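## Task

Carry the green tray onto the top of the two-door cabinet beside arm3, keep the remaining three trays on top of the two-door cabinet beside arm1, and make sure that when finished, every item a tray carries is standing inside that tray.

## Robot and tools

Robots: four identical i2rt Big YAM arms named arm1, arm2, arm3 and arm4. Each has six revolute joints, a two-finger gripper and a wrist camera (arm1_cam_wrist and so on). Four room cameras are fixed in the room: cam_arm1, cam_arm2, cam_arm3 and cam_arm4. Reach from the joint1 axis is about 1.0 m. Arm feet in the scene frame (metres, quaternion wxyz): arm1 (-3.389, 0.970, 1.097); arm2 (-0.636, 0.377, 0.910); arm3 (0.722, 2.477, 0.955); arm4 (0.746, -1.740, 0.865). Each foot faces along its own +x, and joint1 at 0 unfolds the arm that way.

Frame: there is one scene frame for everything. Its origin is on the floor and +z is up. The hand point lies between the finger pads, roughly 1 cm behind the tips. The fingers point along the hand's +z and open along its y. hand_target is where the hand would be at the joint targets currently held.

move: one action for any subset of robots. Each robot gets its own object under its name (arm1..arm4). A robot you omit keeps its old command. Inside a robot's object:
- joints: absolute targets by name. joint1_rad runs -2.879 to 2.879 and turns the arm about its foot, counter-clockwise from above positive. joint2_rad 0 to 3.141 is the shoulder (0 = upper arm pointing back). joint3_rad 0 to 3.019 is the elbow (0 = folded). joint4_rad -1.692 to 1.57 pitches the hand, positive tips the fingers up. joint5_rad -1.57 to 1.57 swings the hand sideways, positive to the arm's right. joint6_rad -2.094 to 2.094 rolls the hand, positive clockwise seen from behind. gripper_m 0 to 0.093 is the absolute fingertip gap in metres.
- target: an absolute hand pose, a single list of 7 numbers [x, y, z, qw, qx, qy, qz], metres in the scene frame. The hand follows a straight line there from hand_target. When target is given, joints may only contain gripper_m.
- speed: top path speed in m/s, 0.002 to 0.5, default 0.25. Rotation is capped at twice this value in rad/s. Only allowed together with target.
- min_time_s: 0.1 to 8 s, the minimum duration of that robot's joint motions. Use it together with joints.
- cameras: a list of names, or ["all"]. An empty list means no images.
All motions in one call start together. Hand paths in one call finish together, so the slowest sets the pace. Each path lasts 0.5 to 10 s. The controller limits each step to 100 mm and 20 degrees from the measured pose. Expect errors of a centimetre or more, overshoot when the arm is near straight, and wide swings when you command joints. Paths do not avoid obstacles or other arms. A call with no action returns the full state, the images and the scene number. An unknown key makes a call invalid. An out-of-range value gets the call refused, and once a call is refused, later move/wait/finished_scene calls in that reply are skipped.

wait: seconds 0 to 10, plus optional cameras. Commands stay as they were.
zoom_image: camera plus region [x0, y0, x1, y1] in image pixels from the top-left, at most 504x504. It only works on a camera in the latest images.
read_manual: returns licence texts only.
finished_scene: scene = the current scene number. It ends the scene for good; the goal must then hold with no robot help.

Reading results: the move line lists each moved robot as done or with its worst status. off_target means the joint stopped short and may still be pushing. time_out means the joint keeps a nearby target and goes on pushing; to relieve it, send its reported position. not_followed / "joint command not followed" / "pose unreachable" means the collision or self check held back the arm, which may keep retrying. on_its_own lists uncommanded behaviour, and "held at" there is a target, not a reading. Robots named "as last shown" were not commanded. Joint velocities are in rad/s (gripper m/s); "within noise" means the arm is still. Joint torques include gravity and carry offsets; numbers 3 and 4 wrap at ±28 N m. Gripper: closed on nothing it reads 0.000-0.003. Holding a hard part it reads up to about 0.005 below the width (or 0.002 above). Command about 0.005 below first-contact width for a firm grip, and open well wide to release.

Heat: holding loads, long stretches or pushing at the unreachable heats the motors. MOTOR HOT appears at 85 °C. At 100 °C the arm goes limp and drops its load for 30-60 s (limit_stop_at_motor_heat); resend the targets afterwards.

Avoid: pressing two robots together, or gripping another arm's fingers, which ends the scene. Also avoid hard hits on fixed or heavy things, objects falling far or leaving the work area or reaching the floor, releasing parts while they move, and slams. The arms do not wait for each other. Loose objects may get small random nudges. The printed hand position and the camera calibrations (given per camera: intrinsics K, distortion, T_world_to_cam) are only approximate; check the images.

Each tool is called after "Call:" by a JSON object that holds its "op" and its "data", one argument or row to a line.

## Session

Call:
{"op": "move", "data": {

}}

Scene clock: 0.00 s.
Joint torques (N m): no reading
Heat: arm1: hottest gripper 24 °C; arm2: hottest joint1_rad 25 °C; arm3: hottest joint1_rad 26 °C; arm4: hottest joint1_rad 26 °C.
Joint velocities: within noise
arm1.joint_positions: joint1_rad=+0.692 joint2_rad=+0.648 joint3_rad=+1.429 joint4_rad=-1.398 joint5_rad=-0.136 joint6_rad=-0.701 gripper_m=+0.09396
arm1.joint_status: not commanded
arm1.hand: x=-3.5788 y=+0.8356 z=+1.6371 quat_wxyz=(+0.034, +0.700, +0.543, -0.463) (m; scene frame)
arm1.hand_target: x=-3.5770 y=+0.8370 z=+1.6466 quat_wxyz=(+0.033, +0.696, +0.540, -0.472) (m; scene frame)
arm1.hand_status: not commanded
arm2.joint_positions: joint1_rad=+0.046 joint2_rad=+0.608 joint3_rad=+1.378 joint4_rad=-1.614 joint5_rad=+0.231 joint6_rad=+0.022 gripper_m=+0.09396
arm2.joint_status: not commanded
arm2.hand: x=-0.8192 y=+0.4116 z=+1.3976 quat_wxyz=(-0.095, +0.928, -0.033, -0.359) (m; scene frame)
arm2.hand_target: x=-0.8179 y=+0.4117 z=+1.4087 quat_wxyz=(-0.094, +0.923, -0.034, -0.372) (m; scene frame)
arm2.hand_status: not commanded
arm3.joint_positions: joint1_rad=+0.827 joint2_rad=+0.635 joint3_rad=+1.493 joint4_rad=-1.192 joint5_rad=+0.128 joint6_rad=+0.670 gripper_m=+0.09396
arm3.joint_status: not commanded
arm3.hand: x=+0.7771 y=+2.7101 z=+1.5737 quat_wxyz=(-0.349, +0.256, -0.771, -0.466) (m; scene frame)
arm3.hand_target: x=+0.7762 y=+2.7061 z=+1.5860 quat_wxyz=(-0.354, +0.253, -0.764, -0.477) (m; scene frame)
arm3.hand_status: not commanded
arm4.joint_positions: joint1_rad=-0.546 joint2_rad=+0.615 joint3_rad=+1.544 joint4_rad=-1.256 joint5_rad=-0.261 joint6_rad=-0.380 gripper_m=+0.09396
arm4.joint_status: not commanded
arm4.hand: x=+0.8806 y=-1.9065 z=+1.4980 quat_wxyz=(-0.502, -0.207, -0.782, +0.305) (m; scene frame)
arm4.hand_target: x=+0.8787 y=-1.9029 z=+1.5072 quat_wxyz=(-0.508, -0.204, -0.776, +0.312) (m; scene frame)
arm4.hand_status: not commanded
pictures: arm1_cam_wrist, arm2_cam_wrist, arm3_cam_wrist, arm4_cam_wrist, cam_arm1, cam_arm2, cam_arm3, cam_arm4
camera_calibration:
arm1_cam_wrist: T_world_to_cam=[[-0.791385, 0.405586, 0.457395, -3.91969], [0.337811, 0.913738, -0.225758, 0.819776], [-0.509503, -0.0241481, -0.86013, -0.268092], [0, 0, 0, 1]] pos_world=[-3.5155, 0.834235, 1.74732]
arm2_cam_wrist: T_world_to_cam=[[0.110568, 0.976715, 0.183852, -0.573759], [0.988771, -0.0893901, -0.119757, 1.01769], [-0.100534, 0.195029, -0.975631, 1.32533], [0, 0, 0, 1]] pos_world=[-0.809581, 0.392893, 1.5204]
arm3_cam_wrist: T_world_to_cam=[[0.724724, -0.44104, -0.529395, 1.46322], [-0.678991, -0.587849, -0.439778, 2.81538], [-0.117244, 0.678172, -0.72549, -0.476613], [0, 0, 0, 1]] pos_world=[0.795304, 2.62358, 1.66699]
arm4_cam_wrist: T_world_to_cam=[[-0.631945, -0.727671, 0.26672, -1.23092], [-0.717787, 0.419744, -0.555515, 2.26712], [0.292279, -0.542503, -0.787568, 0.0135226], [0, 0, 0, 1]] pos_world=[0.845489, -1.83998, 1.59838]

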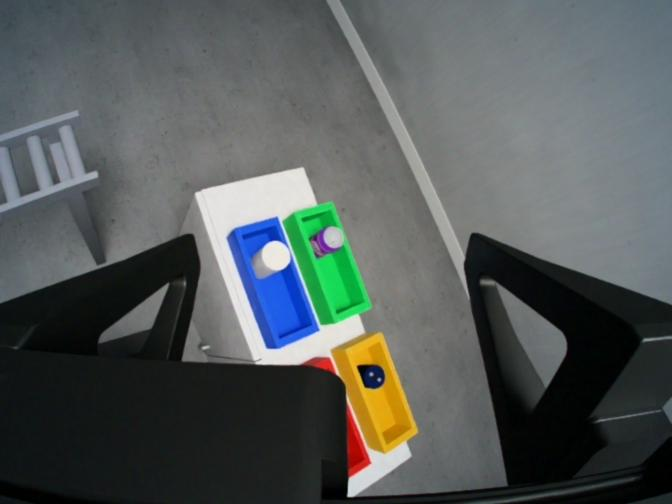

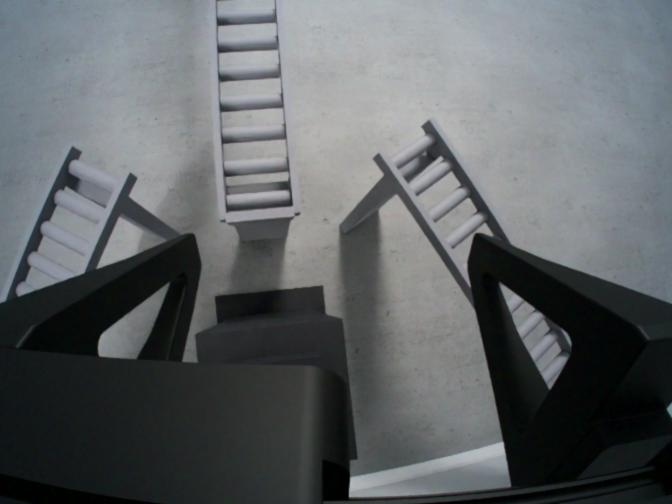

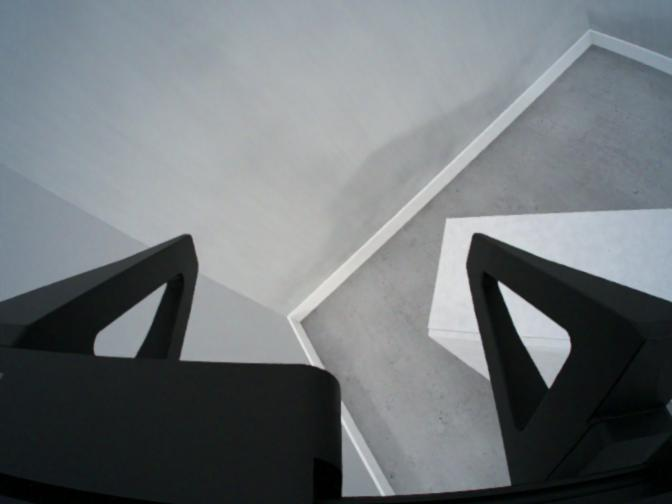

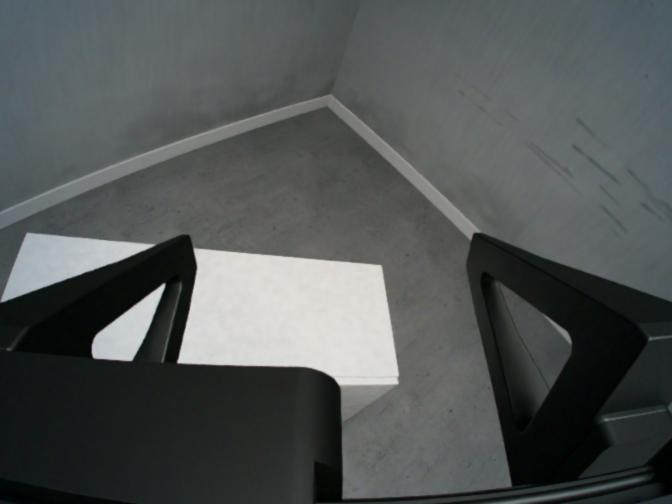

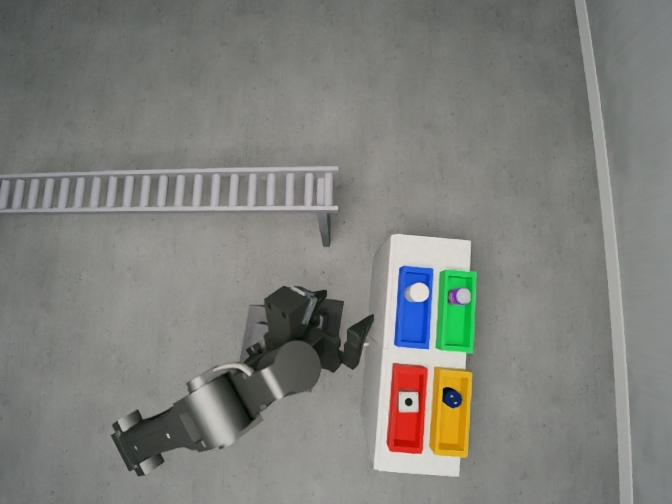

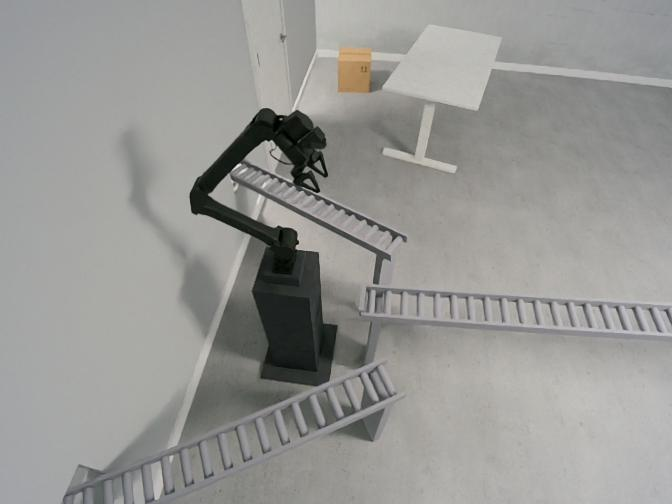

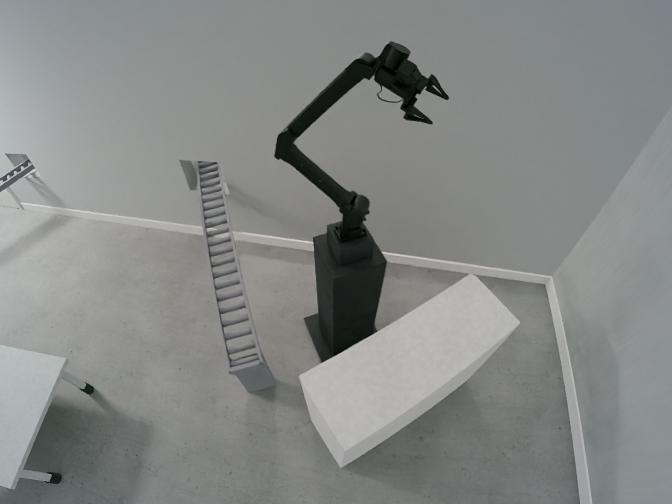

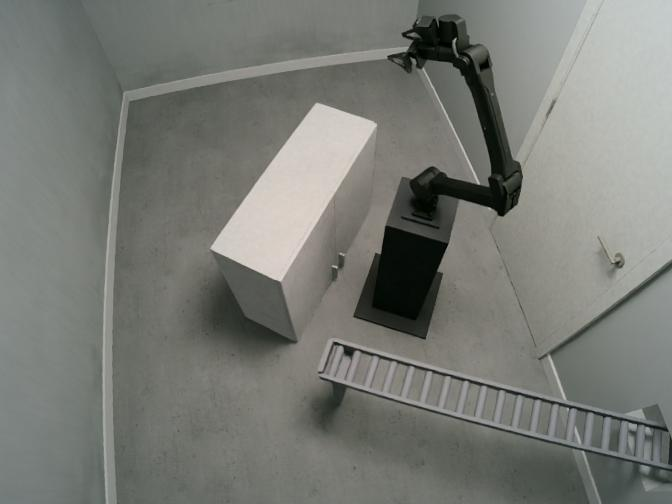

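Call:
{"op": "move", "data": {
  "arm1": {"target":[-3.98,0.85,1.04,0,0.7071,0.7071,0],"speed":0.45,"joints":{"gripper_m":0.034}},
  "arm2": {"target":[-1.12,0.40,1.05,0,1,0,0],"speed":0.45},
  "cameras": ["arm1_cam_wrist"]
}}

Call:
{"op": "move", "data": {
  "arm1": {"target":[-3.99,0.85,0.97,0,0.7071,0.7071,0],"speed":0.3},
  "cameras": ["arm1_cam_wrist"]
}}

Scene clock: 4.53 s.
Joint torques (N m): arm1=[-1.14 -15.03 10.62 -0.29 -0.01 -0.15] | arm2=[-0.85 -12.69 12.01 0.06 -0.07 -0.19] | arm3=[0.79 2.26 10.13 2.56 0.11 -0.12] | arm4=[-0.73 2.78 8.96 2.03 -0.05 0.14]
Heat: arm1: hottest gripper 24 °C; arm2: hottest joint1_rad 25 °C; arm3: hottest joint1_rad 26 °C; arm4: hottest joint1_rad 26 °C.
move: arm1 off_target; arm2 off_target
Joint velocities: within noise
arm1.joint_positions: joint1_rad=+0.357 joint2_rad=+2.137 joint3_rad=+1.518 joint4_rad=-0.956 joint5_rad=+0.013 joint6_rad=-1.360 gripper_m=+0.03408
arm1.joint_status: all done
arm1.hand: x=-3.9668 y=+0.8425 z=+1.0386 quat_wxyz=(+0.004, +0.704, +0.710, +0.003) (m; scene frame)
arm1.hand_target: x=-3.9796 y=+0.8502 z=+1.0402 quat_wxyz=(+0.000, +0.707, +0.707, +0.000) (m; scene frame)
arm1.hand_status: off_target (0.015 m and 0.7 deg from the pose sent, 0.720 m and 57.0 deg at the start; pose on its path clipped on 16 of 84 steps)
arm2.joint_positions: joint1_rad=-0.030 joint2_rad=+1.654 joint3_rad=+1.289 joint4_rad=-1.257 joint5_rad=+0.007 joint6_rad=-0.035 gripper_m=+0.09396
arm2.joint_status: not commanded
arm2.hand: x=-1.0994 y=+0.3959 z=+1.0318 quat_wxyz=(-0.001, +1.000, +0.000, +0.022) (m; scene frame)
arm2.hand_target: x=-1.1188 y=+0.4001 z=+1.0503 quat_wxyz=(+0.000, +1.000, +0.000, +0.000) (m; scene frame)
arm2.hand_status: off_target (0.028 m and 2.5 deg from the pose sent, 0.460 m and 43.8 deg at the start)
arm3, arm4: as last shown
pictures: arm1_cam_wrist
camera_calibration:
arm1_cam_wrist: T_world_to_cam=[[-0.99987, -0.0139741, -0.00808329, -3.94584], [-0.0160731, 0.814974, 0.579274, -1.34727], [-0.00150717, 0.579329, -0.815093, 0.479522], [0, 0, 0, 1]] pos_world=[-3.96626, 0.765051, 1.1394]

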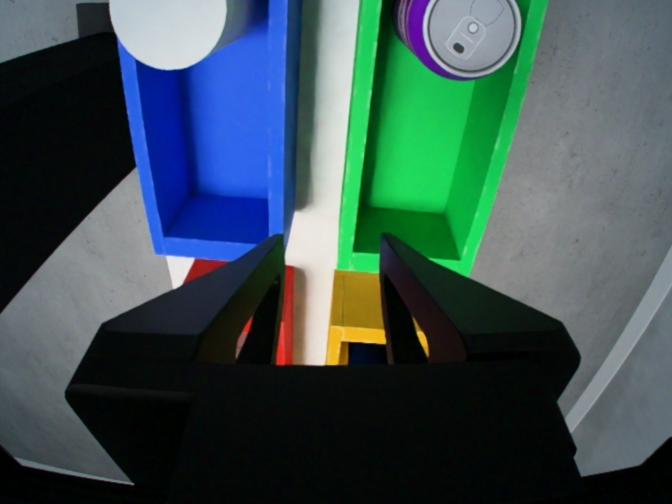

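Scene clock: 5.90 s.
Joint torques (N m): arm1=[-1.08 -15.74 9.76 0.47 -0.02 -0.15] | arm2=[-0.85 -12.57 12.01 0.06 -0.07 -0.18] | arm3=[0.97 2.32 10.13 2.54 0.12 -0.11] | arm4=[-0.73 2.84 8.96 2.03 -0.05 0.14]
Heat: arm1: hottest gripper 24 °C; arm2: hottest joint1_rad 25 °C; arm3: hottest joint1_rad 26 °C; arm4: hottest joint1_rad 26 °C.
move: arm1 off_target
Joint velocities: within noise
arm1.joint_positions: joint1_rad=+0.352 joint2_rad=+2.274 joint3_rad=+1.547 joint4_rad=-0.869 joint5_rad=+0.014 joint6_rad=-1.365 gripper_m=+0.03408
arm1.joint_status: not commanded
arm1.hand: x=-3.9722 y=+0.8432 z=+0.9679 quat_wxyz=(+0.009, +0.704, +0.711, +0.012) (m; scene frame)
arm1.hand_target: x=-3.9895 y=+0.8503 z=+0.9704 quat_wxyz=(+0.000, +0.707, +0.707, +0.000) (m; scene frame)
arm1.hand_status: off_target (0.019 m and 1.8 deg from the pose sent, 0.073 m and 0.7 deg at the start)
arm2, arm3, arm4: as last shown
pictures: arm1_cam_wrist
camera_calibration:
arm1_cam_wrist: T_world_to_cam=[[-0.99949, -0.0142598, -0.0285726, -3.93022], [-0.0282538, 0.811869, 0.583156, -1.35648], [0.0148815, 0.583666, -0.811858, 0.479721], [0, 0, 0, 1]] pos_world=[-3.97368, 0.765244, 1.06821]

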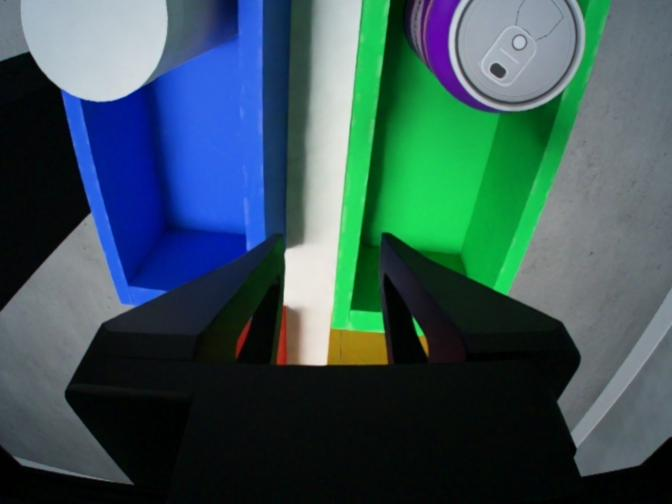

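Call:
{"op": "move", "data": {
  "arm1": {"target":[-3.997,0.846,0.90,0,0.7071,0.7071,0],"speed":0.2},
  "cameras": ["arm1_cam_wrist"]
}}

Scene clock: 7.90 s.
Joint torques (N m): arm1=[-0.97 -16.32 8.95 0.57 -0.03 -0.12] | arm2=[-0.85 -12.63 12.01 0.05 -0.07 -0.18] | arm3=[0.97 2.2 10.15 2.56 0.13 -0.12] | arm4=[-0.73 2.78 8.96 2.03 -0.05 0.14]
Heat: arm1: hottest gripper 24 °C; arm2: hottest joint1_rad 25 °C; arm3: hottest joint1_rad 26 °C; arm4: hottest joint1_rad 26 °C.
move: arm1 off_target
Joint velocities: within noise
arm1.joint_positions: joint1_rad=+0.352 joint2_rad=+2.415 joint3_rad=+1.604 joint4_rad=-0.782 joint5_rad=+0.014 joint6_rad=-1.365 gripper_m=+0.03408
arm1.joint_status: not commanded
arm1.hand: x=-3.9812 y=+0.8401 z=+0.9006 quat_wxyz=(+0.008, +0.704, +0.711, +0.010) (m; scene frame)
arm1.hand_target: x=-3.9967 y=+0.8463 z=+0.9005 quat_wxyz=(+0.000, +0.707, +0.707, +0.000) (m; scene frame)
arm1.hand_status: off_target (0.017 m and 1.6 deg from the pose sent, 0.072 m and 1.8 deg at the start)
arm2, arm3, arm4: as last shown
pictures: arm1_cam_wrist
camera_calibration:
arm1_cam_wrist: T_world_to_cam=[[-0.999571, -0.0141802, -0.0256429, -3.94429], [-0.0264702, 0.812311, 0.582624, -1.30778], [0.0125683, 0.583052, -0.812337, 0.418919], [0, 0, 0, 1]] pos_world=[-3.98248, 0.762145, 1.00111]

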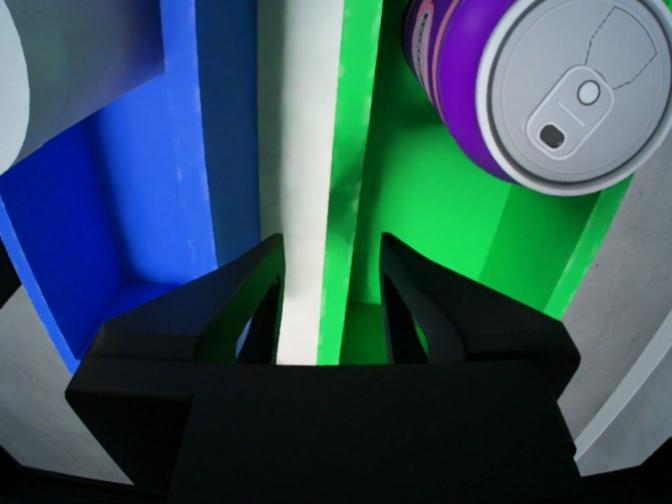

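Call:
{"op": "move", "data": {
  "arm1": {"target":[-3.999,0.846,0.852,0,0.7071,0.7071,0],"speed":0.12},
  "cameras": ["arm1_cam_wrist"]
}}

Scene clock: 9.53 s.
Joint torques (N m): arm1=[-1.08 -16.15 8.5 0.58 -0.02 -0.15] | arm2=[-0.91 -12.69 12.01 0.05 -0.07 -0.18] | arm3=[0.85 2.43 10.14 2.56 0.14 -0.13] | arm4=[-0.73 2.84 8.96 2.03 -0.05 0.13]
Heat: arm1: hottest gripper 24 °C; arm2: hottest joint1_rad 25 °C; arm3: hottest joint1_rad 26 °C; arm4: hottest joint1_rad 26 °C.
move: arm1 off_target
Joint velocities: within noise
arm1.joint_positions: joint1_rad=+0.352 joint2_rad=+2.508 joint3_rad=+1.647 joint4_rad=-0.726 joint5_rad=+0.014 joint6_rad=-1.365 gripper_m=+0.03408
arm1.joint_status: not commanded
arm1.hand: x=-3.9851 y=+0.8385 z=+0.8562 quat_wxyz=(+0.007, +0.704, +0.710, +0.008) (m; scene frame)
arm1.hand_target: x=-3.9985 y=+0.8463 z=+0.8524 quat_wxyz=(+0.000, +0.707, +0.707, +0.000) (m; scene frame)
arm1.hand_status: off_target (0.016 m and 1.3 deg from the pose sent, 0.052 m and 1.6 deg at the start)
arm2, arm3, arm4: as last shown
pictures: arm1_cam_wrist
camera_calibration:
arm1_cam_wrist: T_world_to_cam=[[-0.999694, -0.0140888, -0.0203492, -3.95446], [-0.0233011, 0.812957, 0.581858, -1.26799], [0.00834536, 0.582154, -0.813036, 0.368227], [0, 0, 0, 1]] pos_world=[-3.98587, 0.760746, 0.956704]

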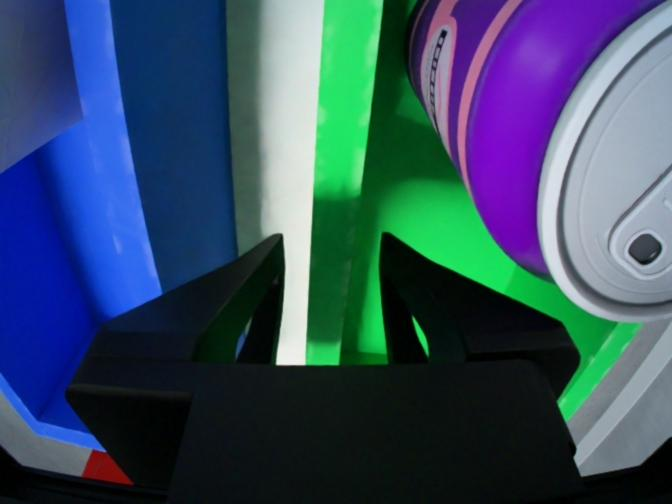

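Call:
{"op": "move", "data": {
  "arm1": {"target":[-3.999,0.846,0.843,0,0.7071,0.7071,0],"speed":0.1}
}}

Call:
{"op": "move", "data": {
  "arm1": {"joints":{"gripper_m":0.0}}
}}

Call:
{"op": "move", "data": {
  "arm1": {"target":[-3.98,0.845,0.93,0,0.7071,0.7071,0],"speed":0.08},
  "cameras": ["arm1_cam_wrist","cam_arm1"]
}}

Scene clock: 10.80 s.
Joint torques (N m): arm1=[-1.08 -15.56 8.76 0.59 -0.03 -0.15] | arm2=[-0.85 -12.63 12.01 0.06 -0.07 -0.18] | arm3=[0.85 2.32 10.15 2.58 0.14 -0.13] | arm4=[-0.73 2.78 8.96 2.03 -0.05 0.14]
Heat: arm1: hottest gripper 24 °C; arm2: hottest joint1_rad 25 °C; arm3: hottest joint1_rad 26 °C; arm4: hottest joint1_rad 26 °C.
move: arm1 off_target
Joint velocities: within noise
arm1.joint_positions: joint1_rad=+0.352 joint2_rad=+2.518 joint3_rad=+1.652 joint4_rad=-0.715 joint5_rad=+0.014 joint6_rad=-1.365 gripper_m=+0.03408
arm1.joint_status: not commanded
arm1.hand: x=-3.9872 y=+0.8380 z=+0.8520 quat_wxyz=(+0.005, +0.704, +0.710, +0.005) (m; scene frame)
arm1.hand_target: x=-3.9984 y=+0.8462 z=+0.8434 quat_wxyz=(+0.000, +0.707, +0.707, +0.000) (m; scene frame)
arm1.hand_status: off_target (0.017 m and 1.0 deg from the pose sent, 0.021 m and 1.3 deg at the start)
arm2, arm3, arm4: as last shown
pictures: none

Scene clock: 11.47 s.
Joint torques (N m): arm1=[-0.97 -15.85 8.1 0.32 -0.16 -0.13] | arm2=[-0.85 -12.63 12.01 0.05 -0.07 -0.19] | arm3=[0.91 2.43 10.17 2.54 0.14 -0.13] | arm4=[-0.73 2.84 8.96 2.03 -0.05 0.14]
Heat: arm1: hottest gripper 24 °C; arm2: hottest joint1_rad 25 °C; arm3: hottest joint1_rad 26 °C; arm4: hottest joint1_rad 26 °C.
move: arm1 off_target
Joint velocities: within noise
arm1.joint_positions: joint1_rad=+0.350 joint2_rad=+2.520 joint3_rad=+1.661 joint4_rad=-0.708 joint5_rad=+0.017 joint6_rad=-1.367 gripper_m=+0.01235
arm1.joint_status: gripper_m off_target (ended at +0.01238, target +0.00000)
arm1.hand: x=-3.9927 y=+0.8383 z=+0.8527 quat_wxyz=(+0.000, +0.704, +0.711, +0.001) (m; scene frame)
arm1.hand_target: x=-3.9982 y=+0.8462 z=+0.8433 quat_wxyz=(+0.000, +0.707, +0.707, +0.000) (m; scene frame)
arm1.hand_status: not commanded
arm2, arm3, arm4: as last shown
pictures: none

Scene clock: 13.50 s.
Joint torques (N m): arm1=[-0.21 -20.19 7.01 -0.16 -0.26 -0.06] | arm2=[-0.85 -12.63 12.01 0.06 -0.07 -0.19] | arm3=[0.85 2.32 10.15 2.55 0.12 -0.13] | arm4=[-0.73 2.84 8.96 2.03 -0.05 0.14]
Heat: arm1: hottest gripper 24 °C; arm2: hottest joint3_rad 26 °C; arm3: hottest joint1_rad 26 °C; arm4: hottest joint1_rad 26 °C.
move: arm1 off_target
Joint velocities: arm1=[-0.005 -0.005 -0.012 -0.012 -0.154 -0.051 -0.001] | arm2=[within noise] | arm3=[within noise] | arm4=[within noise]
arm1.joint_positions: joint1_rad=+0.350 joint2_rad=+2.388 joint3_rad=+1.541 joint4_rad=-0.773 joint5_rad=+0.020 joint6_rad=-1.364 gripper_m=+0.01235
arm1.joint_status: not commanded
arm1.hand: x=-3.9596 y=+0.8468 z=+0.9006 quat_wxyz=(+0.013, +0.704, +0.710, +0.024) (m; scene frame)
arm1.hand_target: x=-3.9794 y=+0.8452 z=+0.9298 quat_wxyz=(+0.000, +0.707, +0.707, +0.000) (m; scene frame)
arm1.hand_status: off_target (0.036 m and 3.1 deg from the pose sent, 0.079 m and 0.6 deg at the start)
arm2, arm3, arm4: as last shown
pictures: arm1_cam_wrist, cam_arm1
camera_calibration:
arm1_cam_wrist: T_world_to_cam=[[-0.998612, -0.011811, -0.0513274, -3.89761], [-0.0399103, 0.805607, 0.591105, -1.36784], [0.0343682, 0.592333, -0.80496, 0.486519], [0, 0, 0, 1]] pos_world=[-3.96351, 0.767728, 1.00011]

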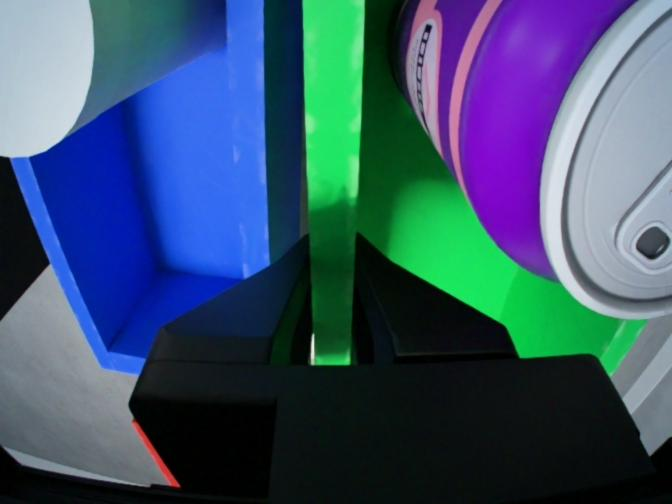

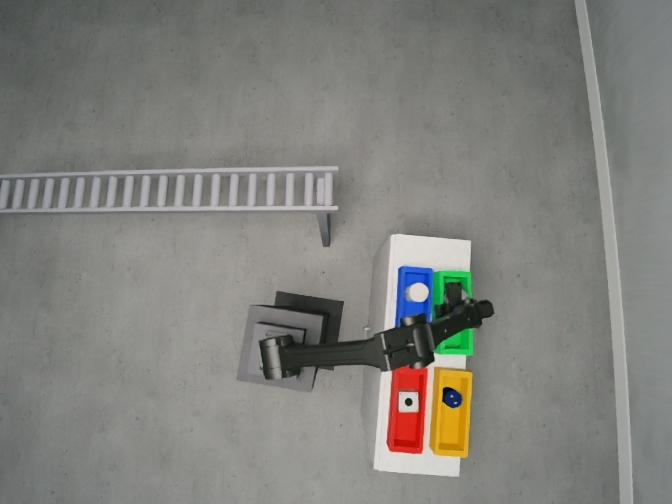

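Call:
{"op": "move", "data": {
  "arm1": {"target":[-4.01,0.845,1.16,0,0.7071,0.7071,0],"speed":0.15},
  "cameras": ["arm1_cam_wrist","cam_arm1"]
}}

Call:
{"op": "move", "data": {
  "arm1": {"target":[-3.84,0.83,1.17,0,0.7071,0.7071,0],"speed":0.2},
  "cameras": ["arm1_cam_wrist","cam_arm1"]
}}

Scene clock: 16.27 s.
Joint torques (N m): arm1=[-0.5 -20.07 14.83 -0.39 -0.25 -0.11] | arm2=[-0.91 -12.63 12.01 0.05 -0.07 -0.18] | arm3=[1.03 2.49 10.15 2.58 0.13 -0.12] | arm4=[-0.79 2.78 8.96 2.03 -0.05 0.14]
Heat: arm1: hottest gripper 24 °C; arm2: hottest joint2_rad 26 °C; arm3: hottest joint1_rad 26 °C; arm4: hottest joint1_rad 26 °C.
move: arm1 off_target
Joint velocities: within noise
arm1.joint_positions: joint1_rad=+0.350 joint2_rad=+2.116 joint3_rad=+1.700 joint4_rad=-1.255 joint5_rad=+0.020 joint6_rad=-1.363 gripper_m=+0.01235
arm1.joint_status: not commanded
arm1.hand: x=-3.9766 y=+0.8467 z=+1.1123 quat_wxyz=(+0.027, +0.703, +0.709, +0.045) (m; scene frame)
arm1.hand_target: x=-4.0066 y=+0.8458 z=+1.1610 quat_wxyz=(-0.001, +0.707, +0.707, +0.000) (m; scene frame)
arm1.hand_status: off_target (0.058 m and 6.0 deg from the pose sent, 0.264 m and 3.1 deg at the start)
arm2: as last shown
arm3.joint_positions: joint1_rad=+0.827 joint2_rad=+0.635 joint3_rad=+1.493 joint4_rad=-1.192 joint5_rad=+0.128 joint6_rad=+0.670 gripper_m=+0.09396
arm3.joint_status: not commanded
arm3.hand: x=+0.7771 y=+2.7101 z=+1.5737 quat_wxyz=(-0.349, +0.256, -0.771, -0.466) (m; scene frame)
arm3.hand_target: x=+0.7762 y=+2.7061 z=+1.5860 quat_wxyz=(-0.354, +0.253, -0.764, -0.477) (m; scene frame)
arm3.hand_status: not commanded
arm4.joint_positions: joint1_rad=-0.546 joint2_rad=+0.615 joint3_rad=+1.544 joint4_rad=-1.256 joint5_rad=-0.261 joint6_rad=-0.380 gripper_m=+0.09396
arm4.joint_status: not commanded
arm4.hand: x=+0.8806 y=-1.9065 z=+1.4980 quat_wxyz=(-0.502, -0.207, -0.782, +0.305) (m; scene frame)
arm4.hand_target: x=+0.8787 y=-1.9029 z=+1.5072 quat_wxyz=(-0.508, -0.204, -0.776, +0.312) (m; scene frame)
arm4.hand_status: not commanded
pictures: arm1_cam_wrist, cam_arm1
camera_calibration:
arm1_cam_wrist: T_world_to_cam=[[-0.994841, -0.0110269, -0.100844, -3.83438], [-0.0694131, 0.798928, 0.597408, -1.61235], [0.0739798, 0.601326, -0.795572, 0.797006], [0, 0, 0, 1]] pos_world=[-3.98548, 0.766614, 1.21063]

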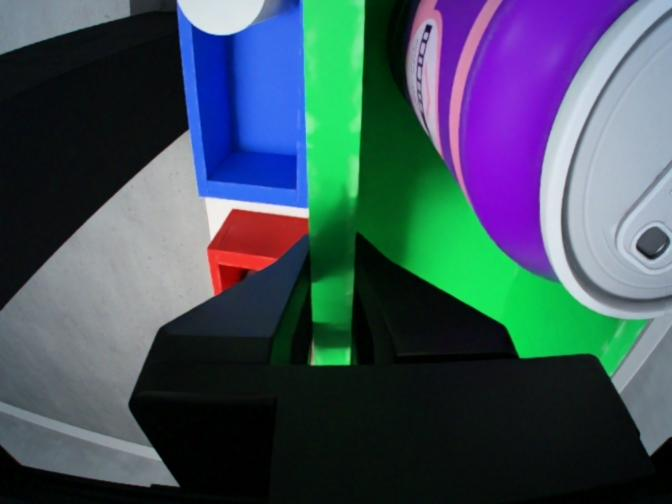

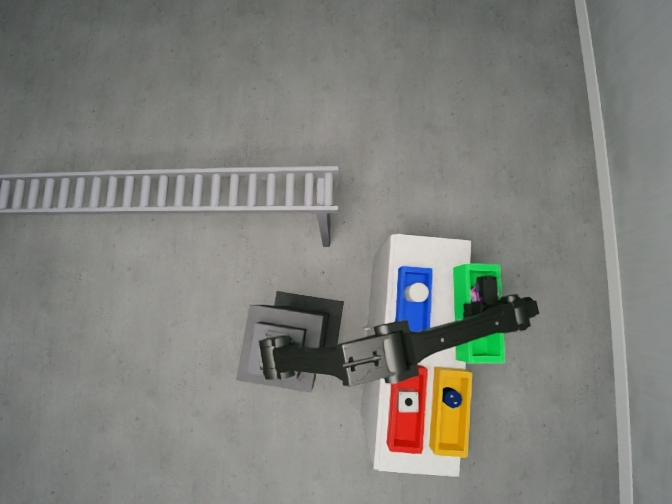

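Scene clock: 17.93 s.
Joint torques (N m): arm1=[0.85 -14.68 9.44 0.7 -0.22 -0.01] | arm2=[-0.85 -12.63 12.01 0.06 -0.07 -0.18] | arm3=[0.97 2.43 10.14 2.56 0.14 -0.12] | arm4=[-0.79 2.78 8.96 2.03 -0.05 0.14]
Heat: arm1: hottest gripper 24 °C; arm2: hottest joint2_rad 26 °C; arm3: hottest joint1_rad 26 °C; arm4: hottest joint1_rad 26 °C.
move: arm1 off_target
Joint velocities: within noise
arm1.joint_positions: joint1_rad=+0.436 joint2_rad=+1.728 joint3_rad=+1.188 joint4_rad=-1.104 joint5_rad=+0.018 joint6_rad=-1.266 gripper_m=+0.01235
arm1.joint_status: not commanded
arm1.hand: x=-3.8273 y=+0.8392 z=+1.1454 quat_wxyz=(+0.017, +0.708, +0.705, +0.034) (m; scene frame)
arm1.hand_target: x=-3.8393 y=+0.8302 z=+1.1702 quat_wxyz=(+0.000, +0.707, +0.707, +0.000) (m; scene frame)
arm1.hand_status: off_target (0.029 m and 4.4 deg from the pose sent, 0.149 m and 6.0 deg at the start)
arm2.joint_positions: joint1_rad=-0.030 joint2_rad=+1.654 joint3_rad=+1.289 joint4_rad=-1.257 joint5_rad=+0.007 joint6_rad=-0.035 gripper_m=+0.09396
arm2.joint_status: not commanded
arm2.hand: x=-1.0994 y=+0.3959 z=+1.0318 quat_wxyz=(-0.001, +1.000, +0.000, +0.022) (m; scene frame)
arm2.hand_target: x=-1.1188 y=+0.4001 z=+1.0503 quat_wxyz=(+0.000, +1.000, +0.000, +0.000) (m; scene frame)
arm2.hand_status: not commanded
arm3, arm4: as last shown
pictures: arm1_cam_wrist, cam_arm1
camera_calibration:
arm1_cam_wrist: T_world_to_cam=[[-0.99742, -0.000228332, -0.071782, -3.73479], [-0.0432432, 0.800086, 0.598325, -1.51756], [0.0572952, 0.599885, -0.798032, 0.757004], [0, 0, 0, 1]] pos_world=[-3.83415, 0.759208, 1.24402]

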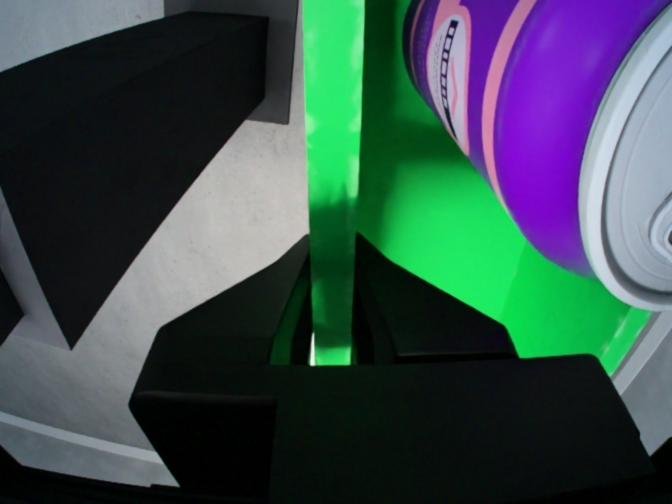

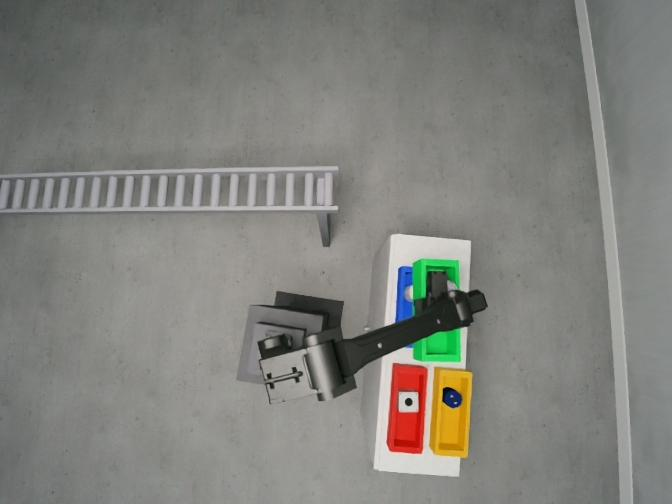

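Call:
{"op": "move", "data": {
  "arm1": {"joints":{"joint1_rad":1.71,"joint6_rad":-1.56},"min_time_s":3.5}
}}

Call:
{"op": "move", "data": {
  "arm1": {"target":[-3.37,0.415,1.0,0,0,1,0],"speed":0.2},
  "cameras": ["arm1_cam_wrist","cam_arm1"]
}}

Call:
{"op": "zoom_image", "data": {
  "camera": "cam_arm1",
  "region": [220, 150, 350, 230]
}}

Scene clock: 22.53 s.
Joint torques (N m): arm1=[0.21 -14.56 9.58 0.72 -0.34 -0.16] | arm2=[-0.91 -12.63 12.03 0.06 -0.07 -0.18] | arm3=[0.85 2.26 10.15 2.56 0.13 -0.13] | arm4=[-0.73 2.78 8.96 2.03 -0.05 0.14]
Heat: arm1: hottest gripper 24 °C; arm2: hottest joint3_rad 27 °C; arm3: hottest joint3_rad 27 °C; arm4: hottest joint1_rad 26 °C.
move: arm1 done
Joint velocities: within noise
arm1.joint_positions: joint1_rad=+1.707 joint2_rad=+1.728 joint3_rad=+1.188 joint4_rad=-1.104 joint5_rad=+0.022 joint6_rad=-1.552 gripper_m=+0.01235
arm1.joint_status: all done
arm1.hand: x=-3.3933 y=+0.5134 z=+1.1538 quat_wxyz=(-0.007, +0.009, +1.000, +0.029) (m; scene frame)
arm1.hand_target: x=-3.3911 y=+0.4996 z=+1.1787 quat_wxyz=(-0.004, +0.004, +1.000, -0.009) (m; scene frame)
arm1.hand_status: not commanded
arm2, arm3, arm4: as last shown
pictures: none

Scene clock: 24.43 s.
Joint torques (N m): arm1=[1.2 -15.97 11.04 0.43 -0.48 -0.04] | arm2=[-0.85 -12.63 12.01 0.06 -0.07 -0.18] | arm3=[0.79 2.37 10.13 2.54 0.13 -0.11] | arm4=[-0.73 2.78 8.96 2.03 -0.05 0.14]
Heat: arm1: hottest gripper 24 °C; arm2: hottest joint3_rad 27 °C; arm3: hottest joint3_rad 27 °C; arm4: hottest joint1_rad 26 °C.
move: arm1 off_target
Joint velocities: within noise
arm1.joint_positions: joint1_rad=+1.726 joint2_rad=+2.160 joint3_rad=+1.308 joint4_rad=-0.818 joint5_rad=+0.015 joint6_rad=-1.539 gripper_m=+0.01235
arm1.joint_status: not commanded
arm1.hand: x=-3.3806 y=+0.4528 z=+0.9781 quat_wxyz=(-0.005, +0.005, +0.999, +0.042) (m; scene frame)
arm1.hand_target: x=-3.3699 y=+0.4169 z=+1.0017 quat_wxyz=(+0.000, +0.000, +1.000, +0.000) (m; scene frame)
arm1.hand_status: off_target (0.045 m and 4.9 deg from the pose sent, 0.184 m and 3.6 deg at the start)
arm2, arm3, arm4: as last shown
pictures: arm1_cam_wrist, cam_arm1
camera_calibration:
arm1_cam_wrist: T_world_to_cam=[[-0.00677675, -0.996498, -0.083346, 0.510106], [-0.80892, -0.0435367, 0.586304, -3.28364], [-0.58788, 0.0713935, -0.805792, -1.10461], [0, 0, 0, 1]] pos_world=[-3.30212, 0.444223, 1.07764]

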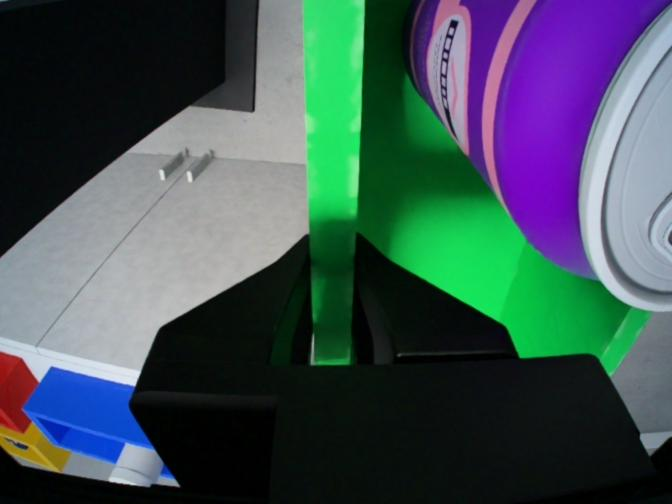

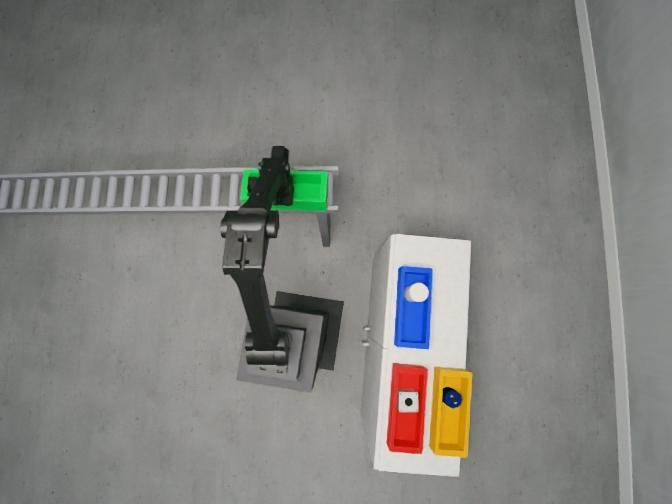

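Scaled by 3.877 from the camera's 672x504 image, which has a finer 960x720 frame.

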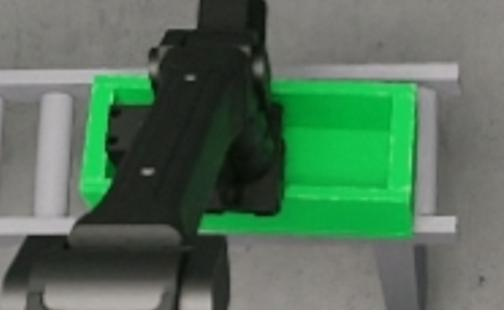

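Call:
{"op": "move", "data": {
  "arm1": {"target":[-3.34,0.400,0.985,0,0,0.9994,-0.035],"speed":0.15}
}}

Call:
{"op": "move", "data": {
  "arm1": {"target":[-3.34,0.403,0.945,0,0,0.9994,-0.03],"speed":0.1},
  "cameras": ["arm1_cam_wrist","cam_arm1"]
}}

Call:
{"op": "zoom_image", "data": {
  "camera": "cam_arm1",
  "region": [220, 150, 350, 230]
}}

Scene clock: 26.33 s.
Joint torques (N m): arm1=[0.44 -16.09 10.77 0.88 -0.29 -0.01] | arm2=[-0.85 -12.63 12.01 0.06 -0.07 -0.18] | arm3=[0.91 2.32 10.13 2.54 0.13 -0.12] | arm4=[-0.73 2.78 8.95 2.02 -0.05 0.14]
Heat: arm1: hottest gripper 24 °C; arm2: hottest joint3_rad 27 °C; arm3: hottest joint3_rad 27 °C; arm4: hottest joint1_rad 26 °C.
move: arm1 off_target
Joint velocities: within noise
arm1.joint_positions: joint1_rad=+1.789 joint2_rad=+2.187 joint3_rad=+1.308 joint4_rad=-0.725 joint5_rad=+0.016 joint6_rad=-1.489 gripper_m=+0.01235
arm1.joint_status: not commanded
arm1.hand: x=-3.3473 y=+0.4380 z=+0.9638 quat_wxyz=(-0.005, +0.000, +1.000, +0.008) (m; scene frame)
arm1.hand_target: x=-3.3401 y=+0.4017 z=+0.9869 quat_wxyz=(+0.000, +0.000, +0.999, -0.035) (m; scene frame)
arm1.hand_status: off_target (0.044 m and 5.0 deg from the pose sent, 0.067 m and 8.9 deg at the start)
arm2, arm3, arm4: as last shown
pictures: none

Scene clock: 27.50 s.
Joint torques (N m): arm1=[0.44 -15.74 9.2 0.69 -0.3 -0.02] | arm2=[-0.85 -12.63 12.03 0.06 -0.07 -0.19] | arm3=[1.08 2.26 10.14 2.54 0.12 -0.12] | arm4=[-0.73 2.78 8.96 2.03 -0.05 0.14]
Heat: arm1: hottest gripper 25 °C; arm2: hottest joint3_rad 27 °C; arm3: hottest joint3_rad 27 °C; arm4: hottest joint1_rad 26 °C.
move: arm1 off_target
Joint velocities: within noise
arm1.joint_positions: joint1_rad=+1.789 joint2_rad=+2.256 joint3_rad=+1.326 joint4_rad=-0.656 joint5_rad=+0.016 joint6_rad=-1.488 gripper_m=+0.01235
arm1.joint_status: not commanded
arm1.hand: x=-3.3465 y=+0.4306 z=+0.9320 quat_wxyz=(-0.005, +0.000, +1.000, -0.001) (m; scene frame)
arm1.hand_target: x=-3.3401 y=+0.4039 z=+0.9460 quat_wxyz=(+0.000, +0.000, +1.000, -0.030) (m; scene frame)
arm1.hand_status: off_target (0.031 m and 3.4 deg from the pose sent, 0.040 m and 4.4 deg at the start)
arm2, arm3, arm4: as last shown
pictures: arm1_cam_wrist, cam_arm1
camera_calibration:
arm1_cam_wrist: T_world_to_cam=[[0.0037299, -0.999992, 0.00175041, 0.441725], [-0.808942, -0.00198825, 0.587886, -3.24947], [-0.587877, -0.00360874, -0.808942, -1.08483], [0, 0, 0, 1]] pos_world=[-3.26803, 0.431346, 1.03198]

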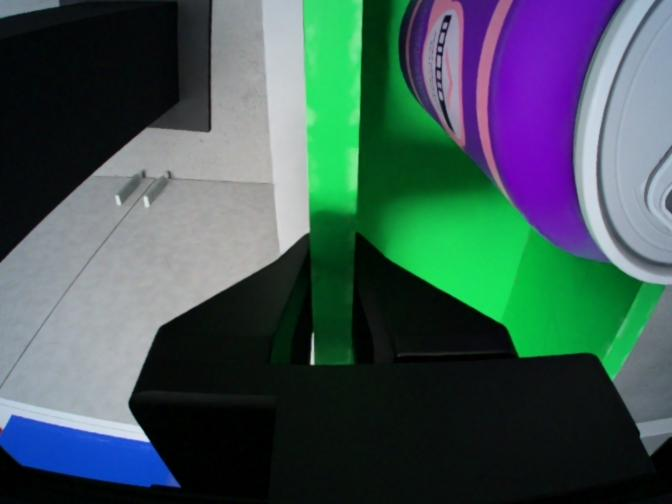

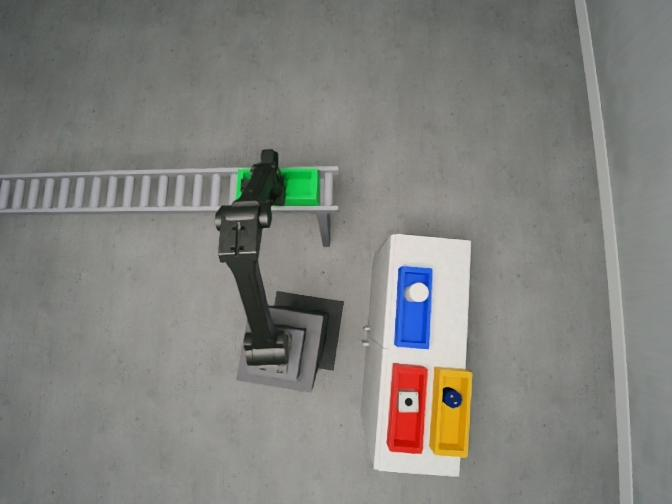

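Scaled by 3.877 from the camera's 672x504 image, which has a finer 960x720 frame.

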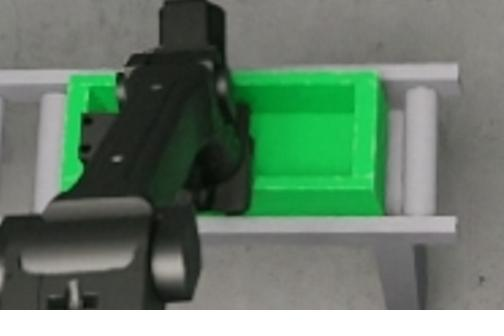

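Call:
{"op": "move", "data": {
  "arm1": {"target":[-3.34,0.384,0.955,0,0,0.9994,-0.03],"speed":0.1}
}}

Call:
{"op": "move", "data": {
  "arm1": {"target":[-3.34,0.393,0.915,0,0,0.9996,-0.02],"speed":0.08},
  "cameras": ["arm1_cam_wrist","cam_arm1"]
}}

Call:
{"op": "zoom_image", "data": {
  "camera": "cam_arm1",
  "region": [220, 150, 350, 230]
}}

Scene clock: 28.87 s.
Joint torques (N m): arm1=[0.26 -16.09 10.82 0.08 -0.3 -0.05] | arm2=[-0.91 -12.69 12.01 0.06 -0.07 -0.18] | arm3=[0.85 2.37 10.13 2.56 0.13 -0.13] | arm4=[-0.73 2.84 8.96 2.04 -0.05 0.14]
Heat: arm1: hottest gripper 25 °C; arm2: hottest joint3_rad 28 °C; arm3: hottest joint3_rad 27 °C; arm4: hottest joint1_rad 26 °C.
move: arm1 off_target
Joint velocities: within noise
arm1.joint_positions: joint1_rad=+1.789 joint2_rad=+2.273 joint3_rad=+1.377 joint4_rad=-0.695 joint5_rad=+0.016 joint6_rad=-1.488 gripper_m=+0.01235
arm1.joint_status: not commanded
arm1.hand: x=-3.3454 y=+0.4173 z=+0.9351 quat_wxyz=(-0.005, +0.000, +1.000, +0.002) (m; scene frame)
arm1.hand_target: x=-3.3402 y=+0.3853 z=+0.9563 quat_wxyz=(+0.000, +0.000, +1.000, -0.030) (m; scene frame)
arm1.hand_status: off_target (0.039 m and 3.7 deg from the pose sent, 0.052 m and 3.4 deg at the start)
arm2, arm3, arm4: as last shown
pictures: none

Scene clock: 29.90 s.
Joint torques (N m): arm1=[0.26 -12.57 9.74 1.55 -0.37 0.01] | arm2=[-0.85 -12.63 12.01 0.05 -0.07 -0.18] | arm3=[0.91 2.26 10.14 2.55 0.12 -0.11] | arm4=[-0.73 2.78 8.96 2.03 -0.05 0.13]
Heat: arm1: hottest gripper 25 °C; arm2: hottest joint3_rad 28 °C; arm3: hottest joint3_rad 27 °C; arm4: hottest joint1_rad 26 °C.
move: arm1 off_target
Joint velocities: within noise
arm1.joint_positions: joint1_rad=+1.789 joint2_rad=+2.291 joint3_rad=+1.387 joint4_rad=-0.674 joint5_rad=+0.016 joint6_rad=-1.492 gripper_m=+0.01235
arm1.joint_status: not commanded
arm1.hand: x=-3.3449 y=+0.4120 z=+0.9281 quat_wxyz=(-0.004, -0.002, +1.000, -0.005) (m; scene frame)
arm1.hand_target: x=-3.3401 y=+0.3942 z=+0.9158 quat_wxyz=(+0.000, +0.000, +1.000, -0.020) (m; scene frame)
arm1.hand_status: off_target (0.024 m and 1.8 deg from the pose sent, 0.032 m and 2.6 deg at the start)
arm2, arm3, arm4: as last shown
pictures: arm1_cam_wrist, cam_arm1
camera_calibration:
arm1_cam_wrist: T_world_to_cam=[[0.00791439, -0.999914, 0.0104694, 0.428915], [-0.809333, -0.000256173, 0.58735, -3.24745], [-0.587296, -0.0131218, -0.809266, -1.08101], [0, 0, 0, 1]] pos_world=[-3.26653, 0.413862, 1.02807]

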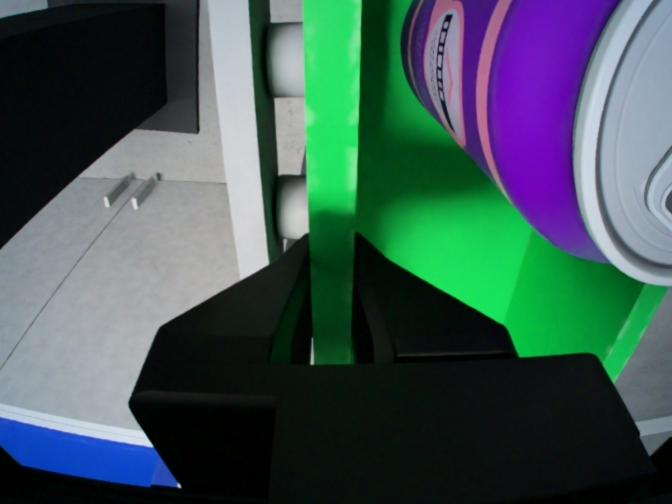

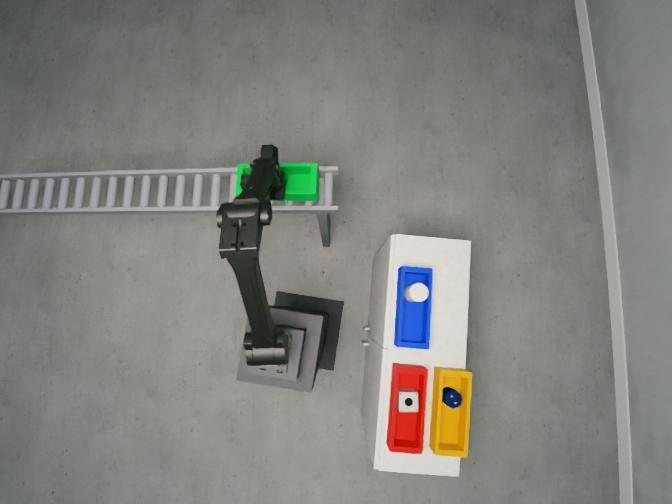

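Scaled by 3.877 from the camera's 672x504 image, which has a finer 960x720 frame.

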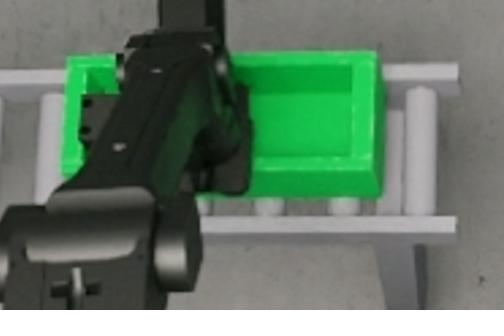

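Call:
{"op": "move", "data": {
  "arm1": {"target":[-3.34,0.400,0.952,0,0,0.9996,-0.02],"speed":0.1}
}}

Call:
{"op": "move", "data": {
  "arm1": {"target":[-3.34,0.405,0.905,0,0,0.9996,-0.015],"speed":0.08},
  "cameras": ["arm1_cam_wrist","cam_arm1"]
}}

Call:
{"op": "zoom_image", "data": {
  "camera": "cam_arm1",
  "region": [220, 150, 350, 230]
}}

Scene clock: 31.27 s.
Joint torques (N m): arm1=[0.32 -18.14 6.74 -0.42 -0.36 0.02] | arm2=[-0.91 -12.69 12.03 0.06 -0.07 -0.18] | arm3=[0.91 2.26 10.18 2.52 0.13 -0.13] | arm4=[-0.73 2.84 8.96 2.03 -0.05 0.14]
Heat: arm1: hottest gripper 25 °C; arm2: hottest joint3_rad 28 °C; arm3: hottest joint3_rad 27 °C; arm4: hottest joint1_rad 26 °C.
move: arm1 off_target
Joint velocities: within noise
arm1.joint_positions: joint1_rad=+1.789 joint2_rad=+2.285 joint3_rad=+1.387 joint4_rad=-0.679 joint5_rad=+0.015 joint6_rad=-1.492 gripper_m=+0.01235
arm1.joint_status: not commanded
arm1.hand: x=-3.3449 y=+0.4117 z=+0.9309 quat_wxyz=(-0.004, -0.002, +1.000, -0.005) (m; scene frame)
arm1.hand_target: x=-3.3401 y=+0.4002 z=+0.9518 quat_wxyz=(+0.000, +0.000, +1.000, -0.020) (m; scene frame)
arm1.hand_status: off_target (0.025 m and 1.8 deg from the pose sent, 0.027 m and 1.8 deg at the start)
arm2: as last shown
arm3.joint_positions: joint1_rad=+0.827 joint2_rad=+0.635 joint3_rad=+1.493 joint4_rad=-1.192 joint5_rad=+0.128 joint6_rad=+0.670 gripper_m=+0.09396
arm3.joint_status: not commanded
arm3.hand: x=+0.7771 y=+2.7101 z=+1.5737 quat_wxyz=(-0.349, +0.256, -0.771, -0.466) (m; scene frame)
arm3.hand_target: x=+0.7762 y=+2.7061 z=+1.5860 quat_wxyz=(-0.354, +0.253, -0.764, -0.477) (m; scene frame)
arm3.hand_status: not commanded
arm4.joint_positions: joint1_rad=-0.546 joint2_rad=+0.615 joint3_rad=+1.544 joint4_rad=-1.256 joint5_rad=-0.261 joint6_rad=-0.380 gripper_m=+0.09396
arm4.joint_status: not commanded
arm4.hand: x=+0.8806 y=-1.9065 z=+1.4980 quat_wxyz=(-0.502, -0.207, -0.782, +0.305) (m; scene frame)
arm4.hand_target: x=+0.8787 y=-1.9029 z=+1.5072 quat_wxyz=(-0.508, -0.204, -0.776, +0.312) (m; scene frame)
arm4.hand_status: not commanded
pictures: none

Scene clock: 32.37 s.
Joint torques (N m): arm1=[0.32 -12.22 7.02 2.51 -0.39 0.03] | arm2=[-0.85 -12.63 12.03 0.06 -0.07 -0.18] | arm3=[0.67 2.26 10.15 2.58 0.12 -0.13] | arm4=[-0.73 2.78 8.98 2.03 -0.05 0.13]
Heat: arm1: hottest gripper 25 °C; arm2: hottest joint3_rad 28 °C; arm3: hottest joint3_rad 27 °C; arm4: hottest joint1_rad 26 °C.
move: arm1 off_target
Joint velocities: within noise
arm1.joint_positions: joint1_rad=+1.789 joint2_rad=+2.291 joint3_rad=+1.387 joint4_rad=-0.670 joint5_rad=+0.015 joint6_rad=-1.493 gripper_m=+0.01235
arm1.joint_status: not commanded
arm1.hand: x=-3.3448 y=+0.4111 z=+0.9281 quat_wxyz=(-0.004, -0.002, +1.000, -0.007) (m; scene frame)
arm1.hand_target: x=-3.3402 y=+0.4062 z=+0.9061 quat_wxyz=(+0.000, +0.000, +1.000, -0.015) (m; scene frame)
arm1.hand_status: off_target (0.024 m and 1.1 deg from the pose sent, 0.027 m and 1.3 deg at the start)
arm2.joint_positions: joint1_rad=-0.030 joint2_rad=+1.654 joint3_rad=+1.289 joint4_rad=-1.257 joint5_rad=+0.007 joint6_rad=-0.035 gripper_m=+0.09396
arm2.joint_status: not commanded
arm2.hand: x=-1.0994 y=+0.3959 z=+1.0318 quat_wxyz=(-0.001, +1.000, +0.000, +0.022) (m; scene frame)
arm2.hand_target: x=-1.1188 y=+0.4001 z=+1.0503 quat_wxyz=(+0.000, +1.000, +0.000, +0.000) (m; scene frame)
arm2.hand_status: not commanded
arm3, arm4: as last shown
pictures: arm1_cam_wrist, cam_arm1
camera_calibration:
arm1_cam_wrist: T_world_to_cam=[[0.00825676, -0.99987, 0.0138169, 0.426077], [-0.809723, 0.0014224, 0.586811, -3.24884], [-0.586755, -0.016033, -0.809606, -1.07755], [0, 0, 0, 1]] pos_world=[-3.26643, 0.413366, 1.02817]

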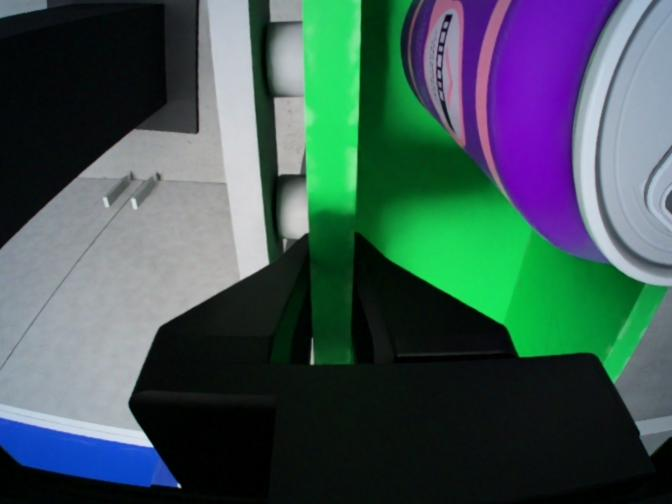

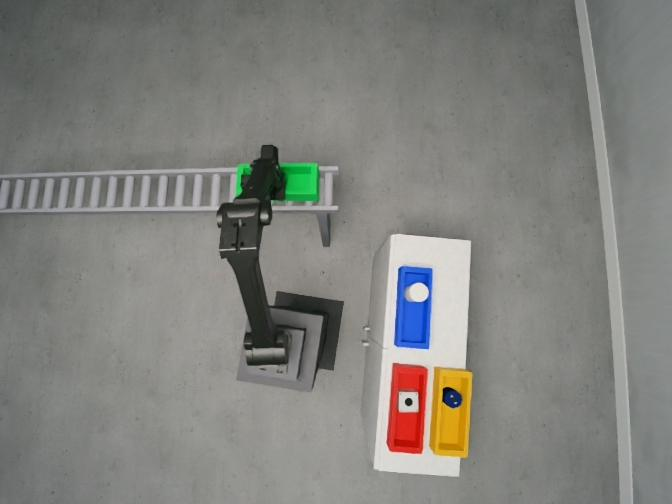

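Scaled by 3.877 from the camera's 672x504 image, which has a finer 960x720 frame.

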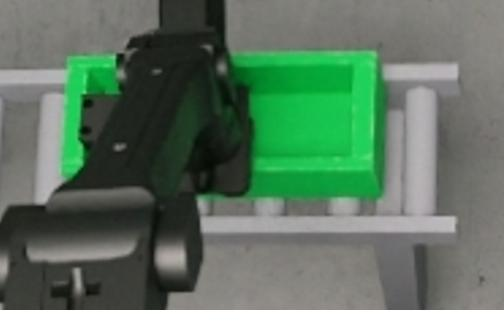

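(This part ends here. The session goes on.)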